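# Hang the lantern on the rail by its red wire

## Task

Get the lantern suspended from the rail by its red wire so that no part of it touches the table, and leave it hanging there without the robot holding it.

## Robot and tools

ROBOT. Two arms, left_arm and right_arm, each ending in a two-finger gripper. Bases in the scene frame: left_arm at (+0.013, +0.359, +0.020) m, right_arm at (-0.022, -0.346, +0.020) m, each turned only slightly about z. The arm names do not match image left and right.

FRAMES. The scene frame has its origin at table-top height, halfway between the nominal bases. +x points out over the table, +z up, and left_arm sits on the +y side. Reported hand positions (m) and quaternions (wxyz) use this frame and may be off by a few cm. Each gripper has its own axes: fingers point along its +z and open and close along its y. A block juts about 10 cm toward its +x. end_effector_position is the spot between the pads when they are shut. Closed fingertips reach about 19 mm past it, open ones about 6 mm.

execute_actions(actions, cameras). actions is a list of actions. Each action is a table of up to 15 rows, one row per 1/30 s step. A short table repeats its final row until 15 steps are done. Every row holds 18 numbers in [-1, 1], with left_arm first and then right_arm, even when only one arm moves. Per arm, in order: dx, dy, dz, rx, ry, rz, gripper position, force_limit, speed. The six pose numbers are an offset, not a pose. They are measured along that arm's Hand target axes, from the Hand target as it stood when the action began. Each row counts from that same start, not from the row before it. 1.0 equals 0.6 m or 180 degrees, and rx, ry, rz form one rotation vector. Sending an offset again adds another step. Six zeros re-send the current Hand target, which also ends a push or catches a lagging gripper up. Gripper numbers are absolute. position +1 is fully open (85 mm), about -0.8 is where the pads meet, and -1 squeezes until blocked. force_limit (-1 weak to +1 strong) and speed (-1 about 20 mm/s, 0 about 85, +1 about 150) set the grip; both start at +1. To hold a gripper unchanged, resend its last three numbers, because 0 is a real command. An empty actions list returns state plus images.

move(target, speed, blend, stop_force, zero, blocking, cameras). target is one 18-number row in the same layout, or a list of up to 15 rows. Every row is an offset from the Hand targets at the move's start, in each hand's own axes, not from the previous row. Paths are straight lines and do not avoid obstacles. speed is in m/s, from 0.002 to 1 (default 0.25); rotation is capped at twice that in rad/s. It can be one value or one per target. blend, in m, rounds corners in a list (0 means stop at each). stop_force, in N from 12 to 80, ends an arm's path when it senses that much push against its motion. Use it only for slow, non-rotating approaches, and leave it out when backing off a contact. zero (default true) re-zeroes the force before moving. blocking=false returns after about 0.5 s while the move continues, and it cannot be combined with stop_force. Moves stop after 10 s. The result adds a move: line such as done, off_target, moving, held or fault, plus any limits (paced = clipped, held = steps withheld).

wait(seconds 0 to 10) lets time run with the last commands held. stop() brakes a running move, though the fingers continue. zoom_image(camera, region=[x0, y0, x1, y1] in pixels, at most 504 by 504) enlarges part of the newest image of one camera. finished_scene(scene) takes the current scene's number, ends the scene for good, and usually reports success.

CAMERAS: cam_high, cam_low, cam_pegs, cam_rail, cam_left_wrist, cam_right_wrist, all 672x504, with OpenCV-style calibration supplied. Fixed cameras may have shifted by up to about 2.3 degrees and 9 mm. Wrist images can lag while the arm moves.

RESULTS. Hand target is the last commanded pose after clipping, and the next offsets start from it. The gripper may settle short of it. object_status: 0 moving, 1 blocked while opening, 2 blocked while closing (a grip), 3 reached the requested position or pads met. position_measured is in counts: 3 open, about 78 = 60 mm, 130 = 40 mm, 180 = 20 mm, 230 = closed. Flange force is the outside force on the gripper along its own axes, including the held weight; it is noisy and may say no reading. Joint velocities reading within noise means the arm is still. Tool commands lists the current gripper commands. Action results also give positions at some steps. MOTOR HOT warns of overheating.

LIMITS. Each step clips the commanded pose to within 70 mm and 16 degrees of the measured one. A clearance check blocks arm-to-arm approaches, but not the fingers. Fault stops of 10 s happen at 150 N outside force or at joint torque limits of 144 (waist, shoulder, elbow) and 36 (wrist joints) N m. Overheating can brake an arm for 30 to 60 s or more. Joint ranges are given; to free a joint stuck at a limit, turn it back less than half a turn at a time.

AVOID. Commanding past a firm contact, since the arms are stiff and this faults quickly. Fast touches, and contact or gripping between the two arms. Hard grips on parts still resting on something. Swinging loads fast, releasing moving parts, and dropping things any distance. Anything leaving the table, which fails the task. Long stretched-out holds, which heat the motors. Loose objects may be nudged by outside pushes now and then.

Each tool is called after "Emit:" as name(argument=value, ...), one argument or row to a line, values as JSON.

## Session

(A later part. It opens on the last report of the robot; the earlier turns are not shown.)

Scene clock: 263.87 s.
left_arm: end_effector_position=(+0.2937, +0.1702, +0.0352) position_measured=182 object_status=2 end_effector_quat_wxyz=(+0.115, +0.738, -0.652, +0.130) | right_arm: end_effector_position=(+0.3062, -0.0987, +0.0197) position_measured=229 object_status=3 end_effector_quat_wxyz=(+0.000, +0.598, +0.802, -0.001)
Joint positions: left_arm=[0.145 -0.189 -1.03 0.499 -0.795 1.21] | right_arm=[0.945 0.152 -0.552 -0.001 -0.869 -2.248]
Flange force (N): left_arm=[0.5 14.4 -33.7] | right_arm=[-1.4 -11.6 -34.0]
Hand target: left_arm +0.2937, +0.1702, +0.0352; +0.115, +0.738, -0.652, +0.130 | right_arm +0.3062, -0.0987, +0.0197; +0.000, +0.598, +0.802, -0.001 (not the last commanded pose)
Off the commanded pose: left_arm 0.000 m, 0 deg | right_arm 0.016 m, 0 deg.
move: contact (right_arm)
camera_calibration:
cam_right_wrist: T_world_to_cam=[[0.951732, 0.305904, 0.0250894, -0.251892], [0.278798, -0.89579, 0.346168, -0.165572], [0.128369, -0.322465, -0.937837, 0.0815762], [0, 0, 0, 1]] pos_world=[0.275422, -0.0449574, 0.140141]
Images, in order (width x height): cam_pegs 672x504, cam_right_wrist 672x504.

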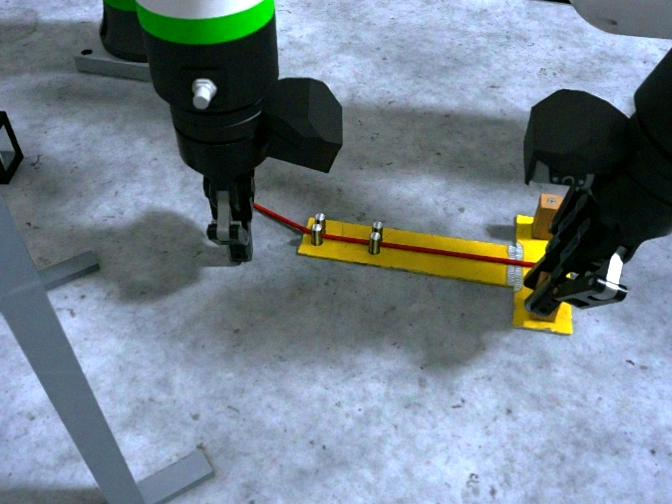

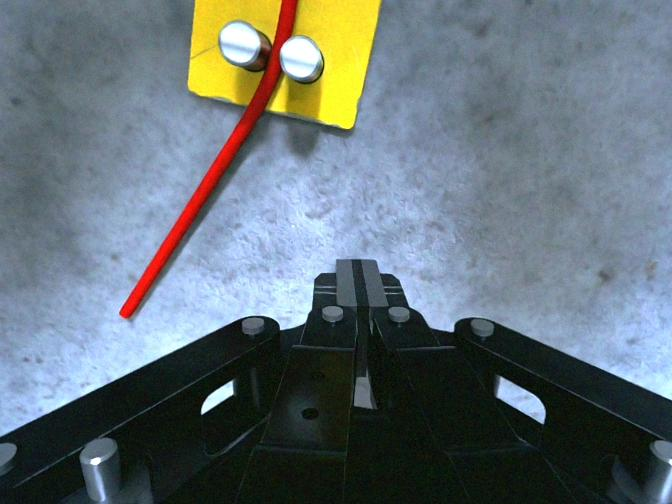

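Emit:
move(
  target=[
    [0,0,0,0,0,0,-1,0,-1,0.0,0.0,-0.004,0,0,0,-0.8,0,0],
    [0,0,0,0,0,0,-1,0,-1,0.0133,-0.076,-0.004,0,0,0,-0.8,0,0],
    [0,0,0,0,0,0,-1,0,-1,0.0252,-0.0998,-0.004,0,0,0,-0.8,0,0],
    [0,0,0,0,0,0,-1,0,-1,0.0427,-0.12,-0.004,0,0,0,-0.8,0,0],
    [0,0,0,0,0,0,-1,0,-1,0.0648,-0.1348,-0.004,0,0,0,-0.8,0,0],
  ],
  speed=0.04,
  blend=0.002,
  cameras=["cam_pegs","cam_right_wrist","cam_low"],
)

Emit:
zoom_image(
  camera="cam_pegs",
  region=[200, 120, 420, 300],
)

Scene clock: 281.80 s.
left_arm: end_effector_position=(+0.2937, +0.1702, +0.0352) position_measured=182 object_status=2 end_effector_quat_wxyz=(+0.115, +0.738, -0.652, +0.130) | right_arm: end_effector_position=(+0.2176, -0.0845, +0.0222) position_measured=229 object_status=3 end_effector_quat_wxyz=(+0.000, +0.598, +0.802, -0.001)
Joint positions: left_arm=[0.145 -0.189 -1.03 0.499 -0.795 1.21] | right_arm=[1.181 0.01 -0.7 -0.001 -0.862 -2.485]
Flange force (N): left_arm=[0.1 14.5 -33.3] | right_arm=[-3.7 3.3 -1.1]
Hand target: left_arm +0.2937, +0.1702, +0.0352; +0.115, +0.738, -0.652, +0.130 | right_arm +0.2176, -0.0845, +0.0222; +0.000, +0.598, +0.802, -0.001
Off the commanded pose: left_arm 0.000 m, 0 deg | right_arm 0.000 m, 0 deg.
move: done; blend cut to 0.0012 m at target 1
camera_calibration:
cam_right_wrist: T_world_to_cam=[[0.951804, 0.305697, 0.0248655, -0.171963], [0.278686, -0.895855, 0.346089, -0.128985], [0.128074, -0.322479, -0.937872, 0.0999343], [0, 0, 0, 1]] pos_world=[0.186823, -0.0307564, 0.142642]
Images, in order (width x height): cam_low 672x504, cam_pegs 672x504, cam_right_wrist 672x504.

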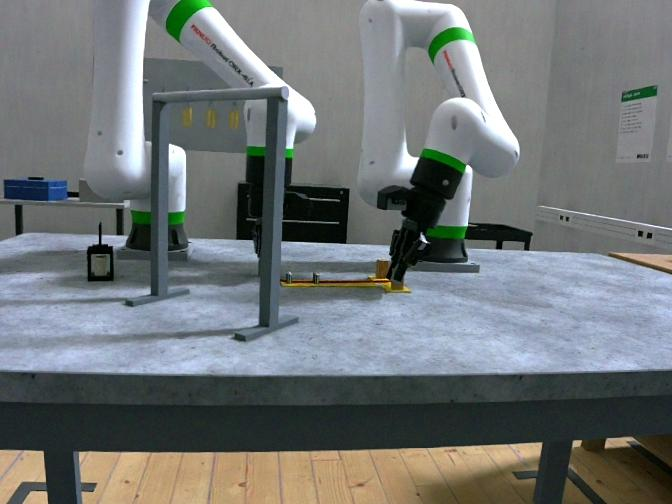

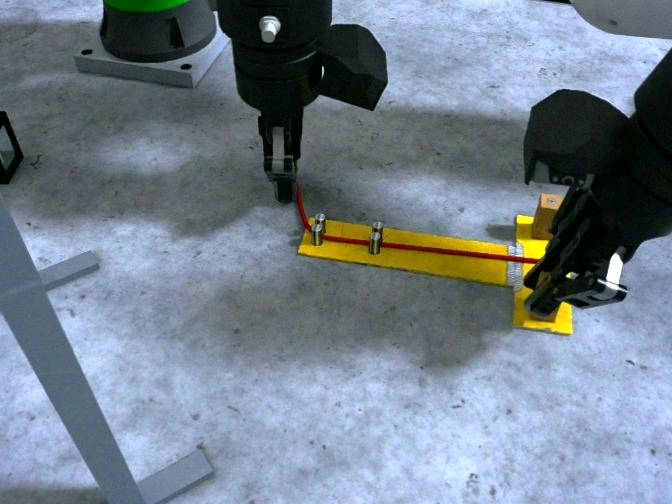

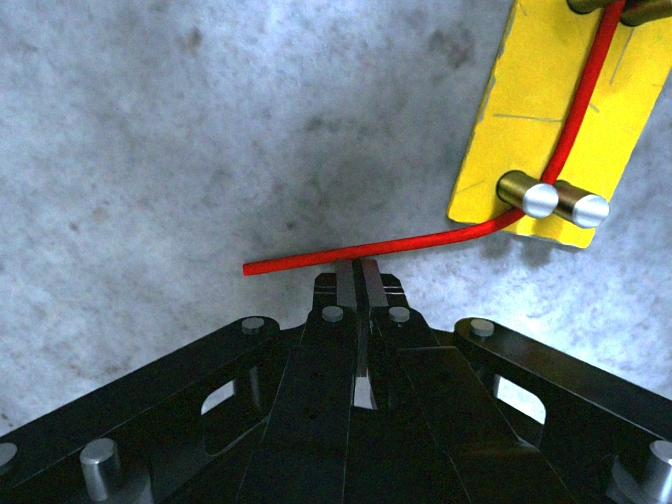

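Scaled by 2.291 from the camera's 672x504 image, which has a finer 960x720 frame.

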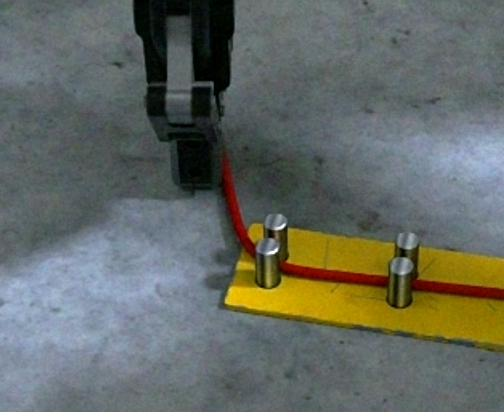

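Emit:
move(
  target=[
    [0,0,0,0,0,0,-1,0,-1,0.0317,-0.0167,0,0,0,0,-0.8,0,0],
    [0,0,0,0,0,0,-1,0,-1,0.0558,-0.0163,0,0,0,0,-0.8,0,0],
    [0,0,0,0,0,0,-1,0,-1,0.0795,-0.0098,0,0,0,0,-0.8,0,0],
  ],
  speed=0.04,
  blend=0.002,
  cameras=["cam_pegs","cam_right_wrist"],
)

Scene clock: 293.43 s.
left_arm: end_effector_position=(+0.2937, +0.1702, +0.0352) position_measured=182 object_status=2 end_effector_quat_wxyz=(+0.115, +0.738, -0.652, +0.130) | right_arm: end_effector_position=(+0.1983, -0.0405, +0.0222) position_measured=229 object_status=3 end_effector_quat_wxyz=(+0.000, +0.598, +0.802, -0.001)
Joint positions: left_arm=[0.145 -0.189 -1.03 0.499 -0.795 1.21] | right_arm=[1.275 0.065 -0.642 -0.001 -0.865 -2.579]
Flange force (N): left_arm=[7.7 4.7 -11.8] | right_arm=[-7.5 -1.0 -1.0]
Hand target: left_arm +0.2937, +0.1702, +0.0352; +0.115, +0.738, -0.652, +0.130 | right_arm +0.1984, -0.0405, +0.0222; +0.000, +0.598, +0.802, -0.001
Off the commanded pose: left_arm 0.000 m, 0 deg | right_arm 0.000 m, 0 deg.
move: done
camera_calibration:
cam_right_wrist: T_world_to_cam=[[0.951765, 0.305815, 0.0249213, -0.167078], [0.278775, -0.895817, 0.346116, -0.0841189], [0.128172, -0.322473, -0.937861, 0.116609], [0, 0, 0, 1]] pos_world=[0.167523, 0.013343, 0.142642]
Images, in order (width x height): cam_pegs 672x504, cam_right_wrist 672x504.

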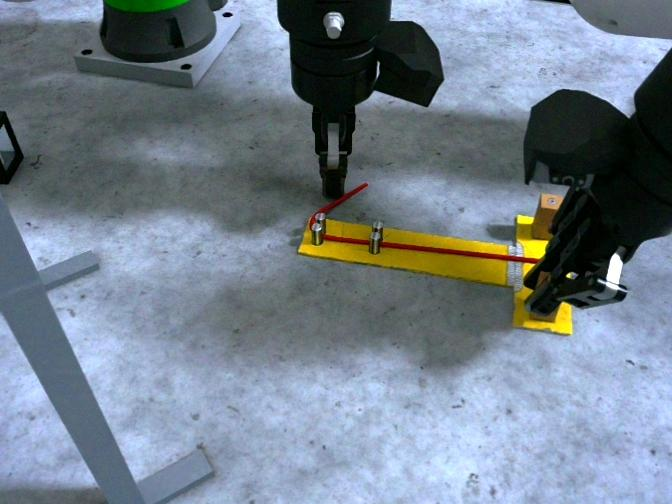

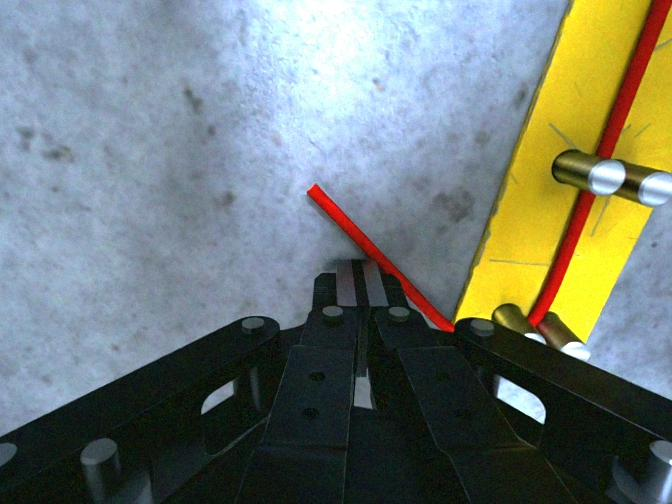

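Emit:
move(
  target=[
    [0,0,0,0,0,0,-1,0,-1,0.021,0.0122,0,0,0,0,-0.8,0,0],
    [0,0,0,0,0,0,-1,0,-1,0.0332,0.0233,0,0,0,0,-0.8,0,0],
    [0,0,0,0,0,0,-1,0,-1,0.0475,0.046,0,0,0,0,-0.8,0,0],
  ],
  speed=0.04,
  blend=0.002,
  cameras=["cam_right_wrist"],
)

Emit:
move(
  target=[
    [0,0,0,0,0,0,-1,0,-1,-0.04,-0.07,0,0,0,0,-0.8,0,0],
    [0,0,0,0,0,0,-1,0,-1,-0.04,-0.07,-0.2,0,0,0,-0.8,0,0],
  ],
  speed=0.12,
  cameras=["cam_pegs","cam_right_wrist"],
)

Emit:
zoom_image(
  camera="cam_pegs",
  region=[250, 140, 470, 320],
)

Scene clock: 307.17 s.
left_arm: end_effector_position=(+0.2937, +0.1702, +0.0352) position_measured=182 object_status=2 end_effector_quat_wxyz=(+0.115, +0.738, -0.652, +0.130) | right_arm: end_effector_position=(+0.2167, -0.0053, +0.0221) position_measured=229 object_status=3 end_effector_quat_wxyz=(+0.000, +0.598, +0.802, -0.001)
Joint positions: left_arm=[0.145 -0.189 -1.03 0.499 -0.795 1.21] | right_arm=[1.255 0.159 -0.536 -0.001 -0.878 -2.558]
Flange force (N): left_arm=[5.4 3.2 -13.8] | right_arm=[-5.0 -6.5 2.7]
Hand target: left_arm +0.2937, +0.1702, +0.0352; +0.115, +0.738, -0.652, +0.130 | right_arm +0.2167, -0.0053, +0.0221; +0.000, +0.598, +0.802, -0.001
Off the commanded pose: left_arm 0.000 m, 0 deg | right_arm 0.000 m, 0 deg.
move: done
camera_calibration:
cam_right_wrist: T_world_to_cam=[[0.951731, 0.305906, 0.0250896, -0.195376], [0.278795, -0.895778, 0.346201, -0.057733], [0.12838, -0.322495, -0.937825, 0.125558], [0, 0, 0, 1]] pos_world=[0.185922, 0.0485427, 0.142641]
Images, in order (width x height): cam_right_wrist 672x504.

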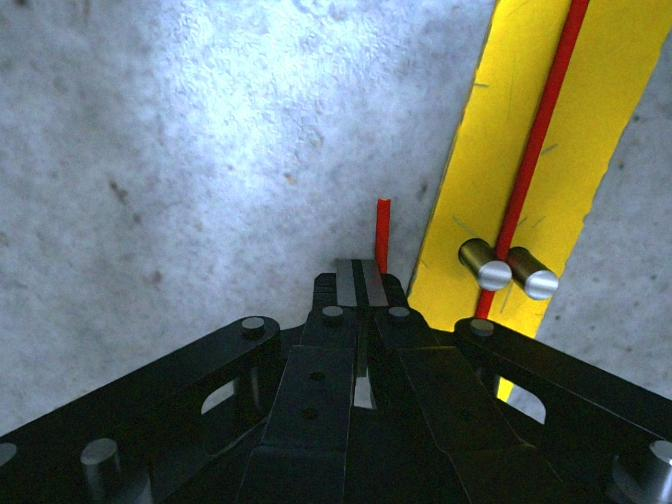

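Scene clock: 309.20 s.
left_arm: end_effector_position=(+0.2937, +0.1702, +0.0352) position_measured=182 object_status=2 end_effector_quat_wxyz=(+0.115, +0.738, -0.652, +0.130) | right_arm: end_effector_position=(+0.1835, -0.0402, +0.1422) position_measured=229 object_status=3 end_effector_quat_wxyz=(+0.000, +0.598, +0.802, -0.001)
Joint positions: left_arm=[0.145 -0.189 -1.03 0.499 -0.795 1.21] | right_arm=[1.317 -0.136 -0.509 -0.001 -1.199 -2.621]
Flange force (N): left_arm=[9.2 3.9 -10.6] | right_arm=[-0.7 -1.3 3.2]
Hand target: left_arm +0.2937, +0.1702, +0.0352; +0.115, +0.738, -0.652, +0.130 | right_arm +0.1834, -0.0402, +0.1422; +0.000, +0.598, +0.802, -0.001
Off the commanded pose: left_arm 0.000 m, 0 deg | right_arm 0.000 m, 0 deg.
move: done
camera_calibration:
cam_right_wrist: T_world_to_cam=[[0.951761, 0.305812, 0.0250941, -0.156118], [0.278694, -0.895777, 0.346284, -0.121289], [0.128377, -0.322586, -0.937794, 0.231098], [0, 0, 0, 1]] pos_world=[0.152722, 0.0136436, 0.262641]
Images, in order (width x height): cam_pegs 672x504, cam_right_wrist 672x504.

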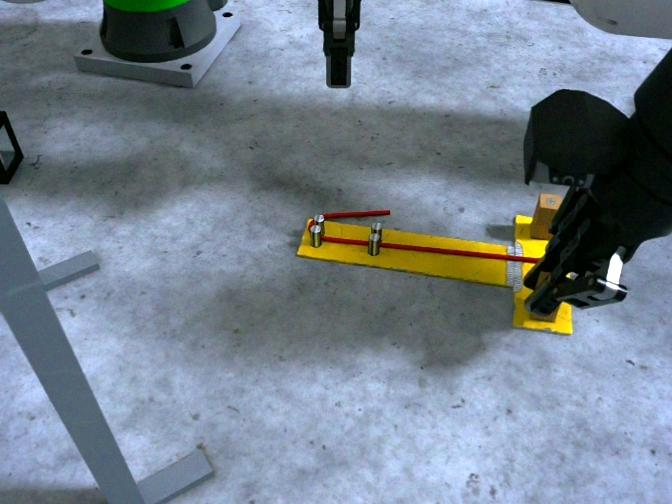

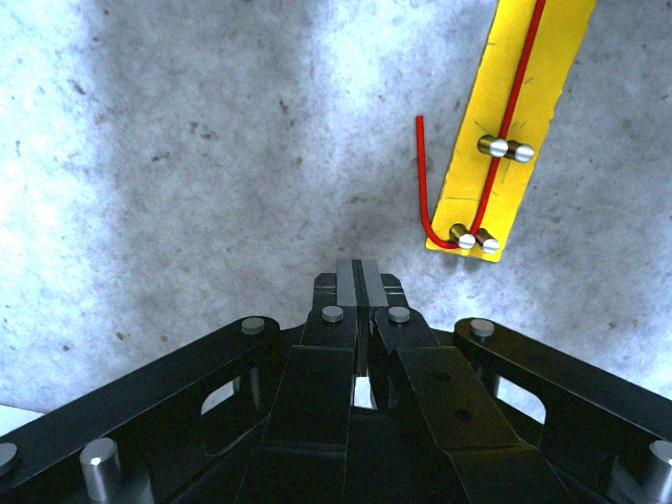

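Scaled by 2.291 from the camera's 672x504 image, which has a finer 960x720 frame.

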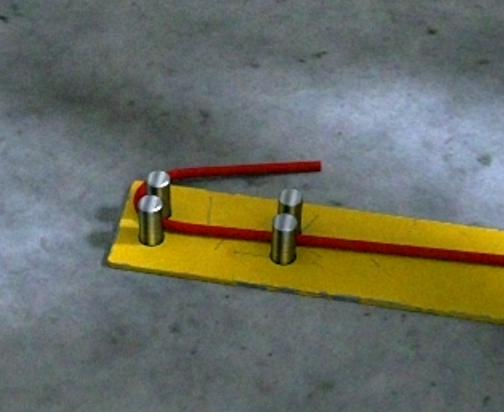

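Emit:
move(
  target=[
    [0,0,0,0,0,0,0.1,0,-1,-0.0735,0.05,-0.097,0,0,0.527,-0.8,0,0],
    [0,0,-0.17,0,0,0,0.1,0,-1,-0.0735,0.129,-0.097,0,0,-0.946,-0.8,0,0],
    [0,0,-0.17,0,0,-0.5,0.1,0,-1,-0.0735,0.129,-0.097,0,0,-0.946,-0.8,0,0],
    [0,0,-0.17,0,0,-1,0.1,0,-1,-0.0735,0.129,-0.097,0,0,-0.946,-0.8,0,0],
  ],
  speed=0.4,
  cameras=["all"],
)

Scene clock: 353.23 s.
left_arm: end_effector_position=(+0.2895, +0.2047, +0.1311) position_measured=117 object_status=3 end_effector_quat_wxyz=(+0.159, +0.851, +0.496, -0.069) | right_arm: end_effector_position=(+0.2708, -0.0609, +0.1993) position_measured=229 object_status=3 end_effector_quat_wxyz=(-0.435, +0.806, -0.366, -0.168)
Joint positions: left_arm=[0.313 -0.413 -0.891 0.373 -1.179 3.75] | right_arm=[0.319 -0.279 -0.552 -1.028 -1.093 -3.924]
Flange force (N): left_arm=[-5.2 1.8 4.0] | right_arm=[0.7 3.0 1.6]
Hand target: left_arm +0.2895, +0.2047, +0.1311; +0.159, +0.851, +0.496, -0.069 (not the last commanded pose) | right_arm +0.2704, -0.0605, +0.2000; -0.335, +0.815, -0.454, -0.130
Off the commanded pose: left_arm 0.000 m, 37 deg | right_arm 0.001 m, 65 deg; orientation clipped.
joint sent to its limit (right arm) — joint 6 (wrist roll), lower limit.
move: off_target (left_arm, right_arm; path cut at 10 s); path passed 3 of 4 targets; limits=paced
camera_calibration:
cam_left_wrist: T_world_to_cam=[[0.859477, -0.458076, 0.226861, -0.181232], [-0.496034, -0.640173, 0.586624, 0.212671], [-0.123488, -0.616721, -0.777436, 0.392244], [0, 0, 0, 1]] pos_world=[0.309695, 0.295033, 0.2213]
cam_right_wrist: T_world_to_cam=[[-0.721795, -0.386001, -0.574469, 0.296257], [-0.658326, 0.126763, 0.741983, 0.0532461], [-0.213585, 0.913747, -0.345612, 0.316683], [0, 0, 0, 1]] pos_world=[0.316529, -0.181762, 0.240132]

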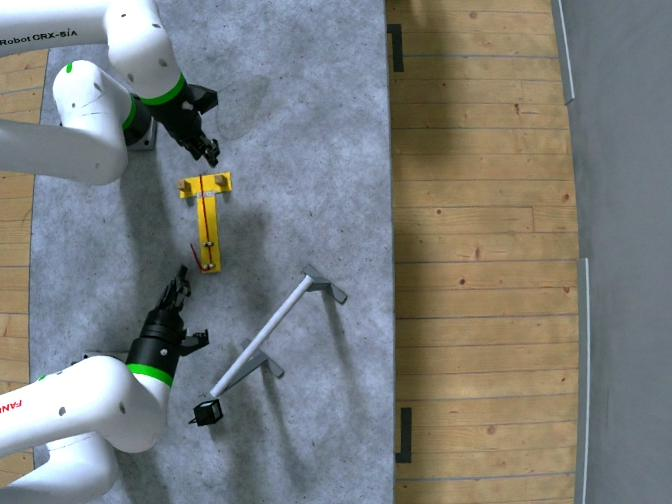

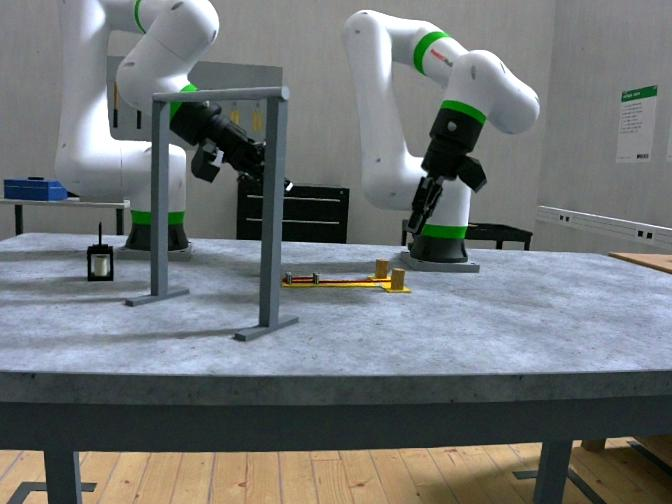

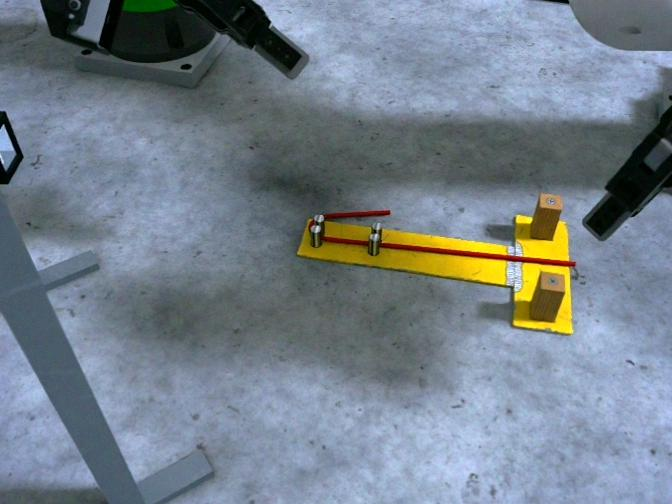

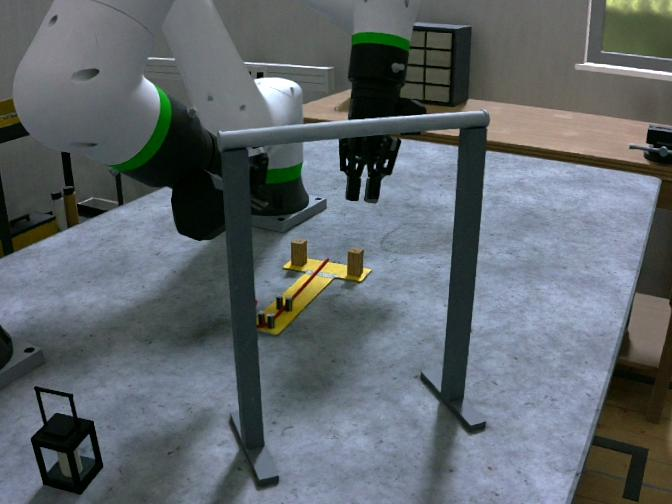

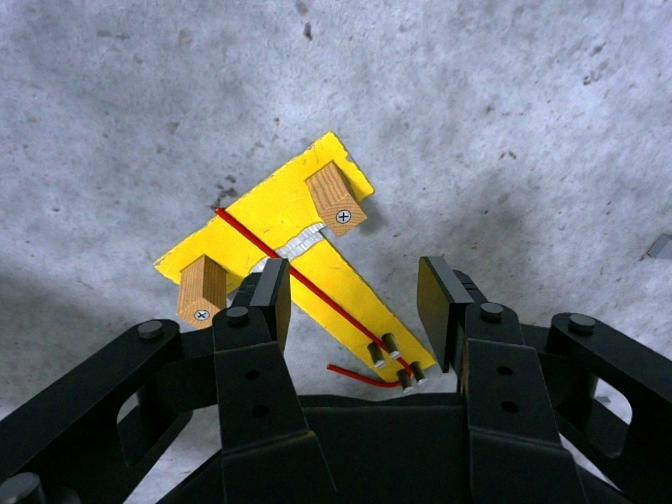

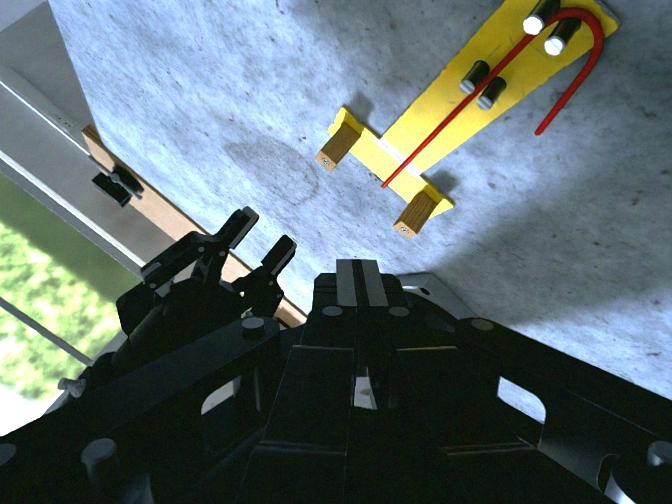

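Emit:
move(
  target=[
    [0,0,0,0,0,0.45,0.1,0,-1,0,0,0,-0.141,-0.088,-0.43,-0.8,0,0],
    [0,0,0,0,0,0.9,0.1,0,-1,0,0,0,-0.283,-0.177,-0.859,-0.8,0,0],
    [0,0,0,0,0,-0.65,0.1,0,-1,0,0,0,-0.283,-0.177,-0.859,-0.8,0,0],
    [0,0,0,0,0,-0.2,0.1,0,-1,0,0,0,-0.283,-0.177,-0.859,-0.8,0,0],
  ],
  speed=0.5,
  blend=0.05,
)

Emit:
move(
  target=[
    [0,0,0,0,0,0,0.1,0,-1,0,0,0,0,0,-0.48,-0.8,0,0],
    [0,0,0,0,0,0,0.1,0,-1,0,0,0,0,0,-0.946,-0.8,0,0],
  ],
  speed=0.5,
  blend=0.05,
  cameras=["all"],
)

Scene clock: 388.53 s.
left_arm: end_effector_position=(+0.2895, +0.2047, +0.1311) position_measured=117 object_status=3 end_effector_quat_wxyz=(+0.130, +0.656, +0.735, -0.115) | right_arm: end_effector_position=(+0.2704, -0.0605, +0.2000) position_measured=229 object_status=3 end_effector_quat_wxyz=(+0.001, +0.598, +0.802, +0.000)
Joint positions: left_arm=[0.313 -0.413 -0.891 0.373 -1.179 -1.905] | right_arm=[1.076 -0.075 -0.314 0.001 -1.333 -2.38]
Flange force (N): left_arm=[-6.3 -1.9 4.0] | right_arm=[-1.0 -2.1 4.0]
Hand target: left_arm +0.2895, +0.2047, +0.1311; +0.130, +0.656, +0.735, -0.115 | right_arm +0.2704, -0.0605, +0.2000; +0.001, +0.598, +0.802, +0.000
Off the commanded pose: left_arm 0.000 m, 0 deg | right_arm 0.000 m, 0 deg.
move: done

Scene clock: 392.10 s.
left_arm: end_effector_position=(+0.2895, +0.2047, +0.1311) position_measured=117 object_status=3 end_effector_quat_wxyz=(+0.130, +0.656, +0.735, -0.115) | right_arm: end_effector_position=(+0.2704, -0.0605, +0.2000) position_measured=229 object_status=3 end_effector_quat_wxyz=(+0.000, +0.748, -0.663, +0.001)
Joint positions: left_arm=[0.313 -0.413 -0.891 0.373 -1.179 -1.905] | right_arm=[1.076 -0.075 -0.314 0.001 -1.333 0.592]
Flange force (N): left_arm=[-5.8 -1.5 4.0] | right_arm=[0.7 1.6 3.7]
Hand target: left_arm +0.2895, +0.2047, +0.1311; +0.130, +0.656, +0.735, -0.115 | right_arm +0.2704, -0.0605, +0.2000; +0.000, +0.748, -0.663, +0.001
Off the commanded pose: left_arm 0.000 m, 0 deg | right_arm 0.000 m, 0 deg.
move: done
camera_calibration:
cam_left_wrist: T_world_to_cam=[[0.99343, 0.111119, 0.0273606, -0.310405], [0.0664514, -0.75478, 0.652603, 0.0646608], [0.0931678, -0.646498, -0.757206, 0.332979], [0, 0, 0, 1]] pos_world=[0.273046, 0.298567, 0.218429]
cam_right_wrist: T_world_to_cam=[[-0.989658, -0.141059, 0.0260736, 0.26375], [-0.123571, 0.930638, 0.344446, 0.0358422], [-0.0728522, 0.337662, -0.938444, 0.362041], [0, 0, 0, 1]] pos_world=[0.291826, -0.118399, 0.320533]

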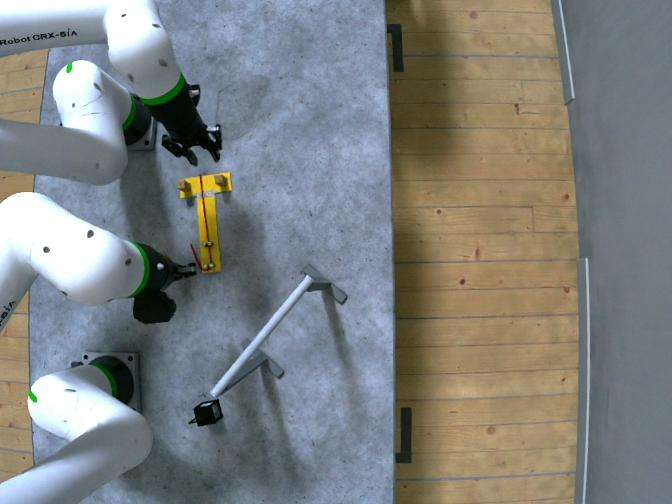

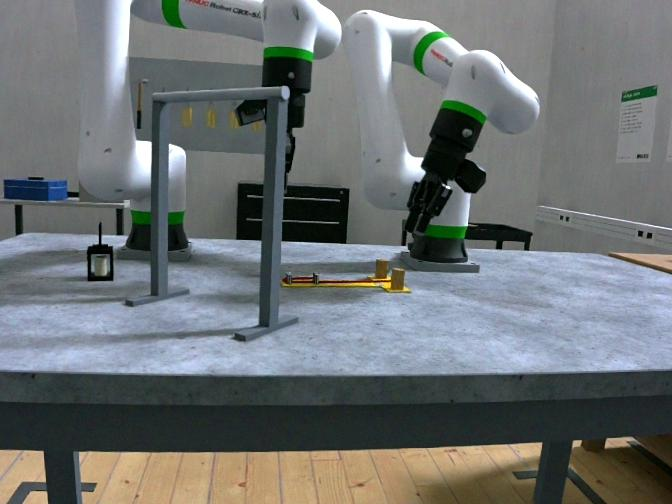

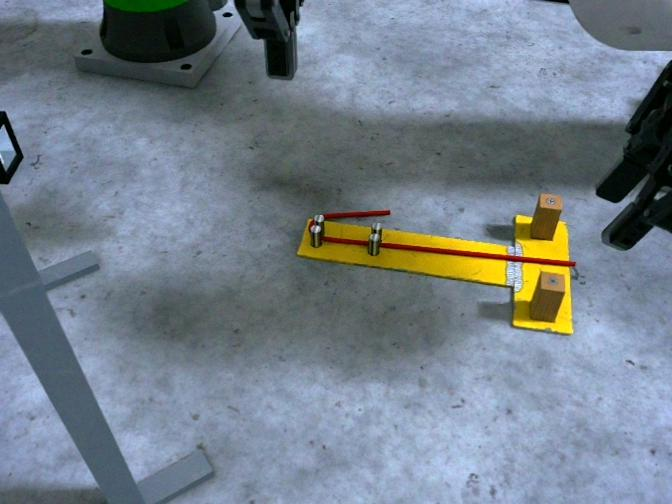

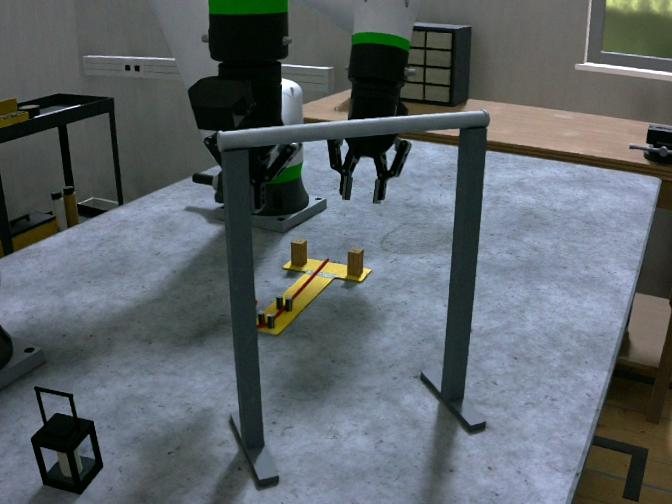

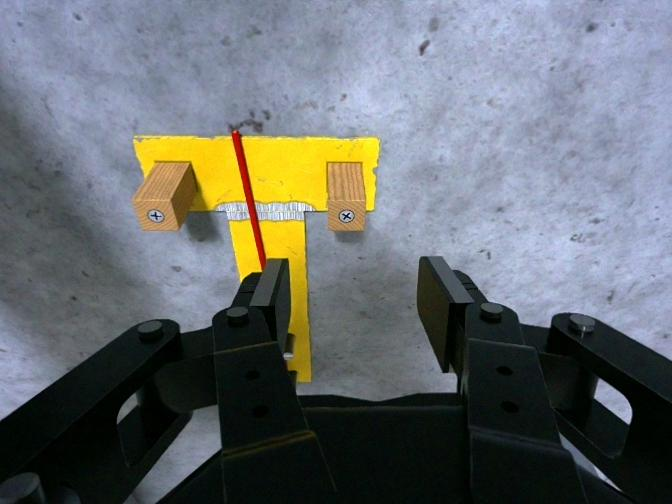

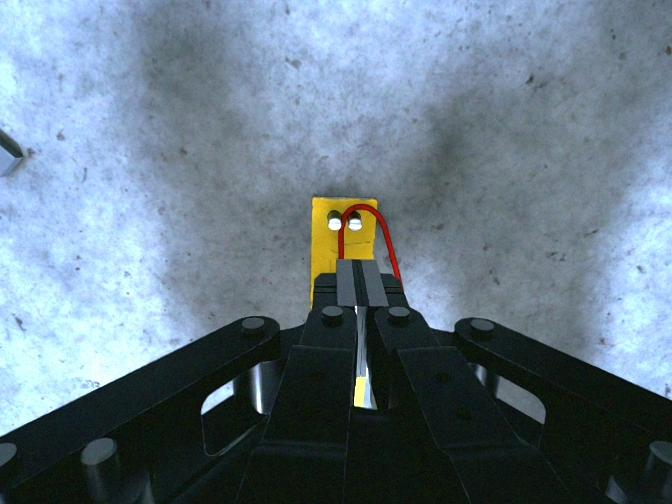

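Emit:
move(
  target=[0,0,0.168,0,0,0,0.1,0,-1,0,0,0,0,0,0,-0.205,0,0],
  speed=0.06,
)

Emit:
move(
  target=[0,0,0,0,0,0,-1,0,-1,-0.2,0,0.1,0,0,0,-0.205,0,0],
  speed=0.15,
  cameras=["cam_left_wrist","cam_right_wrist","cam_pegs"],
)

Scene clock: 408.20 s.
left_arm: end_effector_position=(+0.2936, +0.1706, +0.0364) position_measured=117 object_status=3 end_effector_quat_wxyz=(+0.130, +0.656, +0.735, -0.115) | right_arm: end_effector_position=(+0.2704, -0.0605, +0.2000) position_measured=155 object_status=3 end_effector_quat_wxyz=(+0.000, +0.748, -0.663, +0.001)
Joint positions: left_arm=[0.147 -0.193 -1.029 0.496 -0.8 -1.941] | right_arm=[1.076 -0.075 -0.314 0.001 -1.333 0.592]
Flange force (N): left_arm=[-4.8 -3.4 4.3] | right_arm=[1.1 1.6 3.6]
Hand target: left_arm +0.2936, +0.1706, +0.0363; +0.130, +0.656, +0.735, -0.115 | right_arm +0.2704, -0.0605, +0.2000; +0.000, +0.748, -0.663, +0.001
Off the commanded pose: left_arm 0.000 m, 0 deg | right_arm 0.000 m, 0 deg.
move: done

Scene clock: 409.83 s.
left_arm: end_effector_position=(+0.2936, +0.1706, +0.0363) position_measured=182 object_status=0 end_effector_quat_wxyz=(+0.130, +0.656, +0.735, -0.115) | right_arm: end_effector_position=(+0.2561, +0.0586, +0.1398) position_measured=155 object_status=3 end_effector_quat_wxyz=(+0.000, +0.748, -0.663, +0.001)
Joint positions: left_arm=[0.147 -0.193 -1.029 0.496 -0.8 -1.941] | right_arm=[1.215 0.178 -0.194 0.001 -1.2 0.453]
Flange force (N): left_arm=[-0.1 -14.3 -36.6] | right_arm=[1.2 1.4 3.3]
Hand target: left_arm +0.2936, +0.1706, +0.0363; +0.130, +0.656, +0.735, -0.115 | right_arm +0.2561, +0.0586, +0.1398; +0.000, +0.748, -0.663, +0.001
Off the commanded pose: left_arm 0.000 m, 0 deg | right_arm 0.000 m, 0 deg.
move: done
camera_calibration:
cam_left_wrist: T_world_to_cam=[[0.99343, 0.111119, 0.0273606, -0.308087], [0.0664514, -0.75478, 0.652603, 0.100376], [0.0931678, -0.646498, -0.757206, 0.238779], [0, 0, 0, 1]] pos_world=[0.277146, 0.264367, 0.123729]
cam_right_wrist: T_world_to_cam=[[-0.989658, -0.141059, 0.0260736, 0.267951], [-0.123571, 0.930638, 0.344446, -0.0559696], [-0.0728522, 0.337662, -0.938444, 0.264417], [0, 0, 0, 1]] pos_world=[0.277526, 0.000600579, 0.260433]
Images, in order (width x height): cam_pegs 672x504, cam_left_wrist 672x504, cam_right_wrist 672x504.

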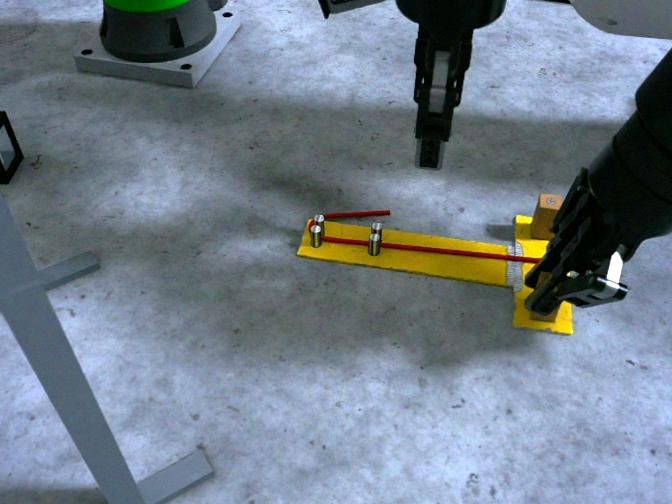

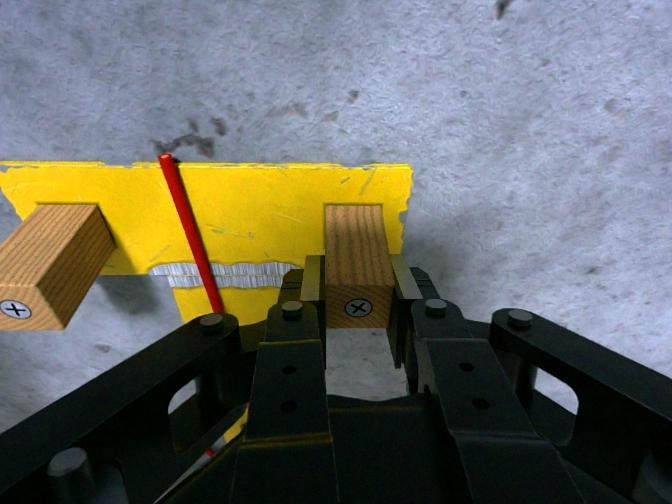

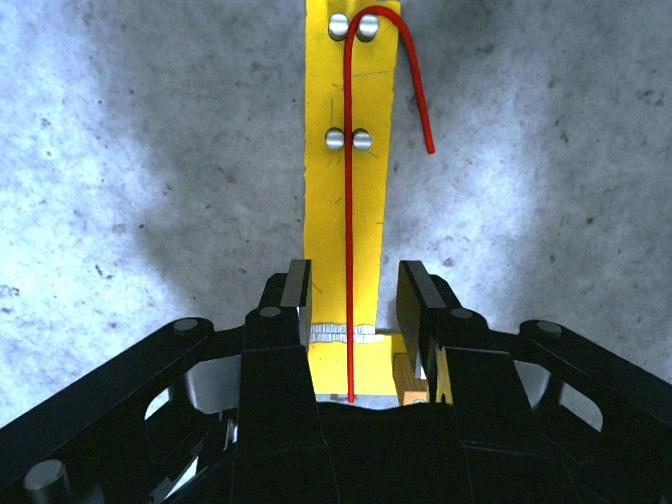

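Emit:
move(
  target=[
    [0,0,0,0,0,0,-1,0,-1,-0.036,0,0.12,0,0,0,-0.205,0,0],
    [0,0,0,0,0,0,-1,0,-1,-0.036,0,0.194,0,0,0,-0.205,0,0],
  ],
  speed=[0.15,0.03],
  stop_force=12,
  cameras=["cam_right_wrist","cam_pegs"],
)

Emit:
move(
  target=[0,0,0,0,0,0,-1,0,-1,0,0,0,0,0,0,-1,-0.7,-1],
)

Emit:
move(
  target=[0,0,0,0,0,0,-1,0,-1,0.018,0,0,0,0,0,-1,-0.7,-1],
  speed=0.03,
  cameras=["cam_right_wrist","cam_pegs"],
)

Scene clock: 418.83 s.
left_arm: end_effector_position=(+0.2936, +0.1706, +0.0363) position_measured=182 object_status=2 end_effector_quat_wxyz=(+0.130, +0.656, +0.735, -0.115) | right_arm: end_effector_position=(+0.2536, +0.0799, +0.0234) position_measured=155 object_status=3 end_effector_quat_wxyz=(+0.000, +0.748, -0.663, +0.001)
Joint positions: left_arm=[0.147 -0.193 -1.029 0.496 -0.8 -1.941] | right_arm=[1.234 0.356 -0.275 0.001 -0.941 0.433]
Flange force (N): left_arm=[0.3 -14.5 -36.4] | right_arm=[1.0 0.9 3.0]
Hand target: left_arm +0.2936, +0.1706, +0.0363; +0.130, +0.656, +0.735, -0.115 | right_arm +0.2536, +0.0799, +0.0234; +0.000, +0.748, -0.663, +0.001
Off the commanded pose: left_arm 0.000 m, 0 deg | right_arm 0.000 m, 0 deg.
move: done
camera_calibration:
cam_right_wrist: T_world_to_cam=[[-0.989657, -0.141062, 0.0260869, 0.271517], [-0.123577, 0.93067, 0.344359, -0.0359602], [-0.072854, 0.337573, -0.938476, 0.147721], [0, 0, 0, 1]] pos_world=[0.275026, 0.021901, 0.143932]
Images, in order (width x height): cam_pegs 672x504, cam_right_wrist 672x504.

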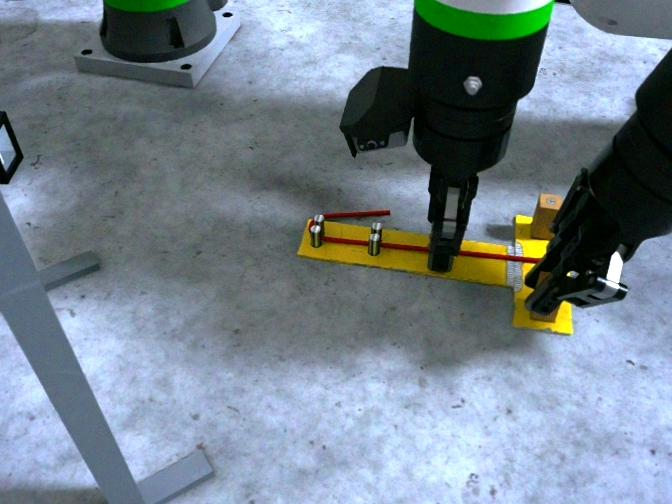

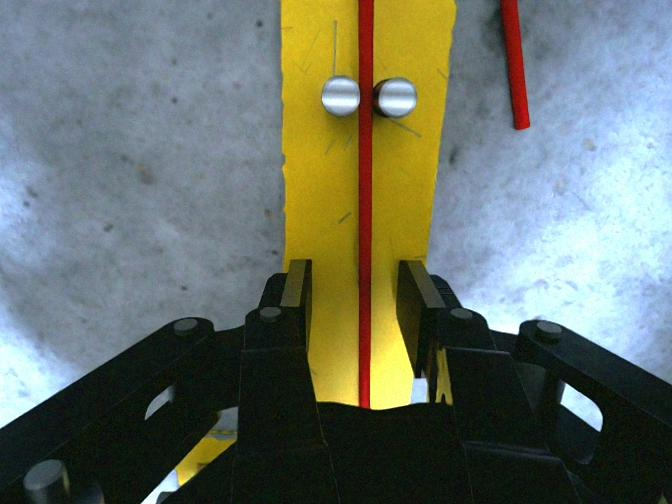

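Scene clock: 420.37 s.
left_arm: end_effector_position=(+0.2936, +0.1706, +0.0363) position_measured=182 object_status=2 end_effector_quat_wxyz=(+0.130, +0.656, +0.735, -0.115) | right_arm: end_effector_position=(+0.2536, +0.0799, +0.0234) position_measured=222 object_status=0 end_effector_quat_wxyz=(+0.000, +0.748, -0.663, +0.001)
Joint positions: left_arm=[0.147 -0.193 -1.029 0.496 -0.8 -1.941] | right_arm=[1.234 0.356 -0.275 0.001 -0.941 0.433]
Flange force (N): left_arm=[0.5 -14.6 -36.6] | right_arm=[-0.2 4.2 2.9]
Hand target: left_arm +0.2936, +0.1706, +0.0363; +0.130, +0.656, +0.735, -0.115 | right_arm +0.2536, +0.0799, +0.0234; +0.000, +0.748, -0.663, +0.001
Off the commanded pose: left_arm 0.000 m, 0 deg | right_arm 0.000 m, 0 deg.
move: done

Scene clock: 421.10 s.
left_arm: end_effector_position=(+0.2936, +0.1706, +0.0364) position_measured=182 object_status=2 end_effector_quat_wxyz=(+0.130, +0.656, +0.735, -0.115) | right_arm: end_effector_position=(+0.2549, +0.0692, +0.0234) position_measured=222 object_status=2 end_effector_quat_wxyz=(+0.000, +0.748, -0.663, +0.001)
Joint positions: left_arm=[0.147 -0.193 -1.029 0.496 -0.8 -1.941] | right_arm=[1.225 0.338 -0.3 0.001 -0.934 0.443]
Flange force (N): left_arm=[-11.5 -4.8 -7.4] | right_arm=[1.0 1.4 2.8]
Hand target: left_arm +0.2936, +0.1706, +0.0363; +0.130, +0.656, +0.735, -0.115 | right_arm +0.2549, +0.0691, +0.0234; +0.000, +0.748, -0.663, +0.001
Off the commanded pose: left_arm 0.000 m, 0 deg | right_arm 0.000 m, 0 deg.
move: done
camera_calibration:
cam_right_wrist: T_world_to_cam=[[-0.989657, -0.141062, 0.0260869, 0.271291], [-0.123577, 0.93067, 0.344359, -0.0258758], [-0.072854, 0.337573, -0.938476, 0.151521], [0, 0, 0, 1]] pos_world=[0.276326, 0.011201, 0.144032]
Images, in order (width x height): cam_pegs 672x504, cam_right_wrist 672x504.

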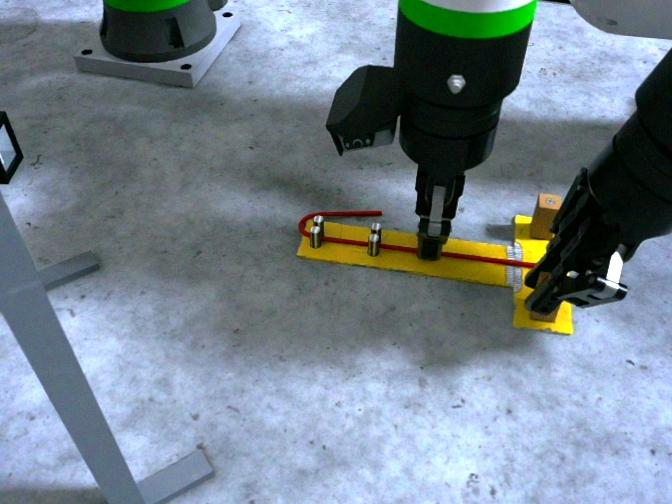

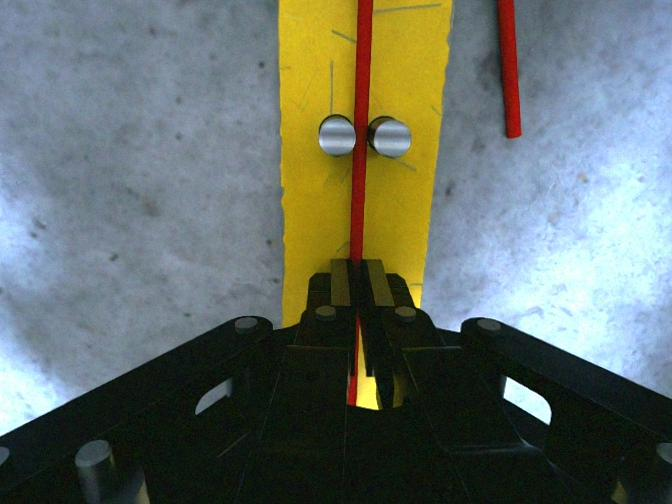

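Emit:
move(
  target=[0,0,0,0,0,0,-1,0,-1,0.043,0,0,0,0,0,-1,-0.7,-1],
  speed=0.03,
)

Emit:
move(
  target=[
    [0,0,0,0,0,0,-1,0,-1,0,0,0,0,0,0,-0.5,-0.7,-1],
    [0,0,0,0,0,0,-1,0,-1,-0.063,0,0,0,0,0,-0.5,-0.7,-1],
  ],
  speed=0.06,
)

Emit:
move(
  target=[0,0,0,0,0,0,-1,0,-1,0,0,0,0,0,0,-1,-0.7,-1],
)

Emit:
move(
  target=[0,0,0,0,0,0,-1,0,-1,0.06,0,0,0,0,0,-1,-0.7,-1],
  speed=0.03,
  cameras=["cam_right_wrist","cam_pegs"],
)

Scene clock: 428.13 s.
left_arm: end_effector_position=(+0.2936, +0.1706, +0.0363) position_measured=182 object_status=2 end_effector_quat_wxyz=(+0.130, +0.656, +0.735, -0.115) | right_arm: end_effector_position=(+0.2580, +0.0435, +0.0235) position_measured=222 object_status=2 end_effector_quat_wxyz=(+0.000, +0.748, -0.663, +0.001)
Joint positions: left_arm=[0.147 -0.193 -1.029 0.496 -0.8 -1.941] | right_arm=[1.201 0.297 -0.356 0.001 -0.919 0.467]
Flange force (N): left_arm=[-11.4 -4.6 -7.2] | right_arm=[0.6 1.9 2.4]
Hand target: left_arm +0.2936, +0.1706, +0.0363; +0.130, +0.656, +0.735, -0.115 | right_arm +0.2580, +0.0435, +0.0235; +0.000, +0.748, -0.663, +0.001
Off the commanded pose: left_arm 0.000 m, 0 deg | right_arm 0.000 m, 0 deg.
move: done

Scene clock: 429.90 s.
left_arm: end_effector_position=(+0.2936, +0.1706, +0.0363) position_measured=182 object_status=2 end_effector_quat_wxyz=(+0.130, +0.656, +0.735, -0.115) | right_arm: end_effector_position=(+0.2535, +0.0810, +0.0234) position_measured=192 object_status=3 end_effector_quat_wxyz=(+0.000, +0.748, -0.663, +0.001)
Joint positions: left_arm=[0.147 -0.193 -1.029 0.496 -0.8 -1.941] | right_arm=[1.235 0.358 -0.273 0.001 -0.942 0.432]
Flange force (N): left_arm=[-11.3 -4.5 -7.2] | right_arm=[2.5 1.6 -2.8]
Hand target: left_arm +0.2936, +0.1706, +0.0363; +0.130, +0.656, +0.735, -0.115 | right_arm +0.2535, +0.0811, +0.0234; +0.000, +0.748, -0.663, +0.001
Off the commanded pose: left_arm 0.000 m, 0 deg | right_arm 0.000 m, 0 deg.
move: done

Scene clock: 430.77 s.
left_arm: end_effector_position=(+0.2936, +0.1706, +0.0363) position_measured=182 object_status=2 end_effector_quat_wxyz=(+0.130, +0.656, +0.735, -0.115) | right_arm: end_effector_position=(+0.2535, +0.0811, +0.0234) position_measured=222 object_status=0 end_effector_quat_wxyz=(+0.000, +0.748, -0.663, +0.001)
Joint positions: left_arm=[0.147 -0.193 -1.029 0.496 -0.8 -1.941] | right_arm=[1.235 0.358 -0.272 0.001 -0.942 0.432]
Flange force (N): left_arm=[-11.6 -4.3 -7.0] | right_arm=[1.4 1.8 1.0]
Hand target: left_arm +0.2936, +0.1706, +0.0363; +0.130, +0.656, +0.735, -0.115 | right_arm +0.2535, +0.0811, +0.0234; +0.000, +0.748, -0.663, +0.001
Off the commanded pose: left_arm 0.000 m, 0 deg | right_arm 0.000 m, 0 deg.
move: done

Scene clock: 432.23 s.
left_arm: end_effector_position=(+0.2936, +0.1706, +0.0363) position_measured=182 object_status=2 end_effector_quat_wxyz=(+0.130, +0.656, +0.735, -0.115) | right_arm: end_effector_position=(+0.2578, +0.0453, +0.0235) position_measured=222 object_status=2 end_effector_quat_wxyz=(+0.000, +0.748, -0.663, +0.001)
Joint positions: left_arm=[0.147 -0.193 -1.029 0.496 -0.8 -1.941] | right_arm=[1.202 0.3 -0.353 0.001 -0.92 0.465]
Flange force (N): left_arm=[-11.3 -4.3 -7.0] | right_arm=[1.7 2.5 3.0]
Hand target: left_arm +0.2936, +0.1706, +0.0363; +0.130, +0.656, +0.735, -0.115 | right_arm +0.2578, +0.0453, +0.0235; +0.000, +0.748, -0.663, +0.001
Off the commanded pose: left_arm 0.000 m, 0 deg | right_arm 0.000 m, 0 deg.
move: done
camera_calibration:
cam_right_wrist: T_world_to_cam=[[-0.98967, -0.140966, 0.0261079, 0.270707], [-0.123473, 0.930651, 0.344445, -0.00342047], [-0.0728525, 0.337663, -0.938443, 0.159756], [0, 0, 0, 1]] pos_world=[0.279127, -0.0125999, 0.144032]
Images, in order (width x height): cam_pegs 672x504, cam_right_wrist 672x504.

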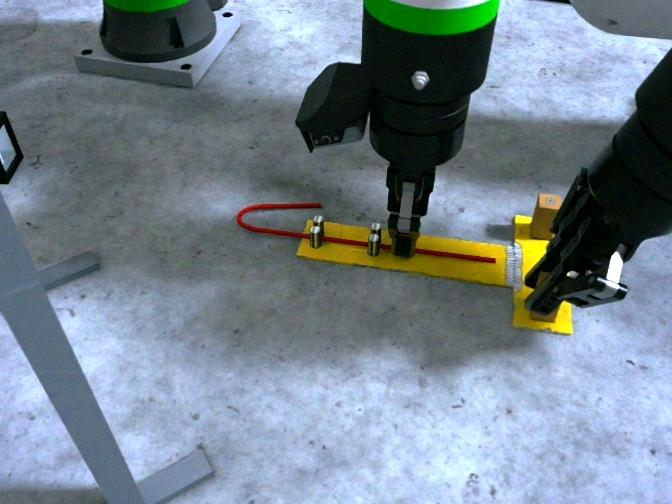

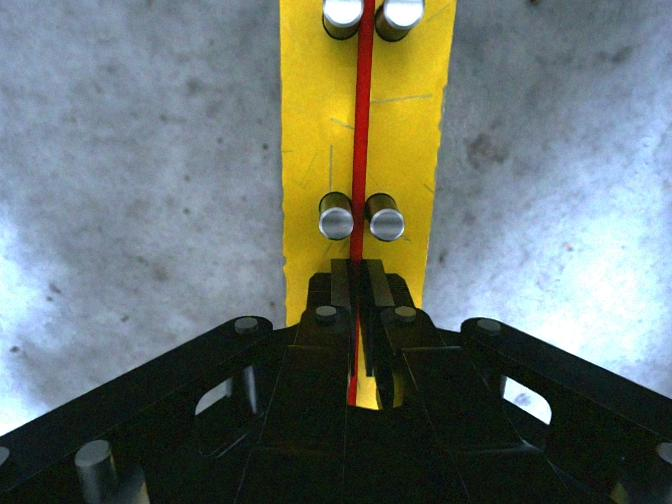

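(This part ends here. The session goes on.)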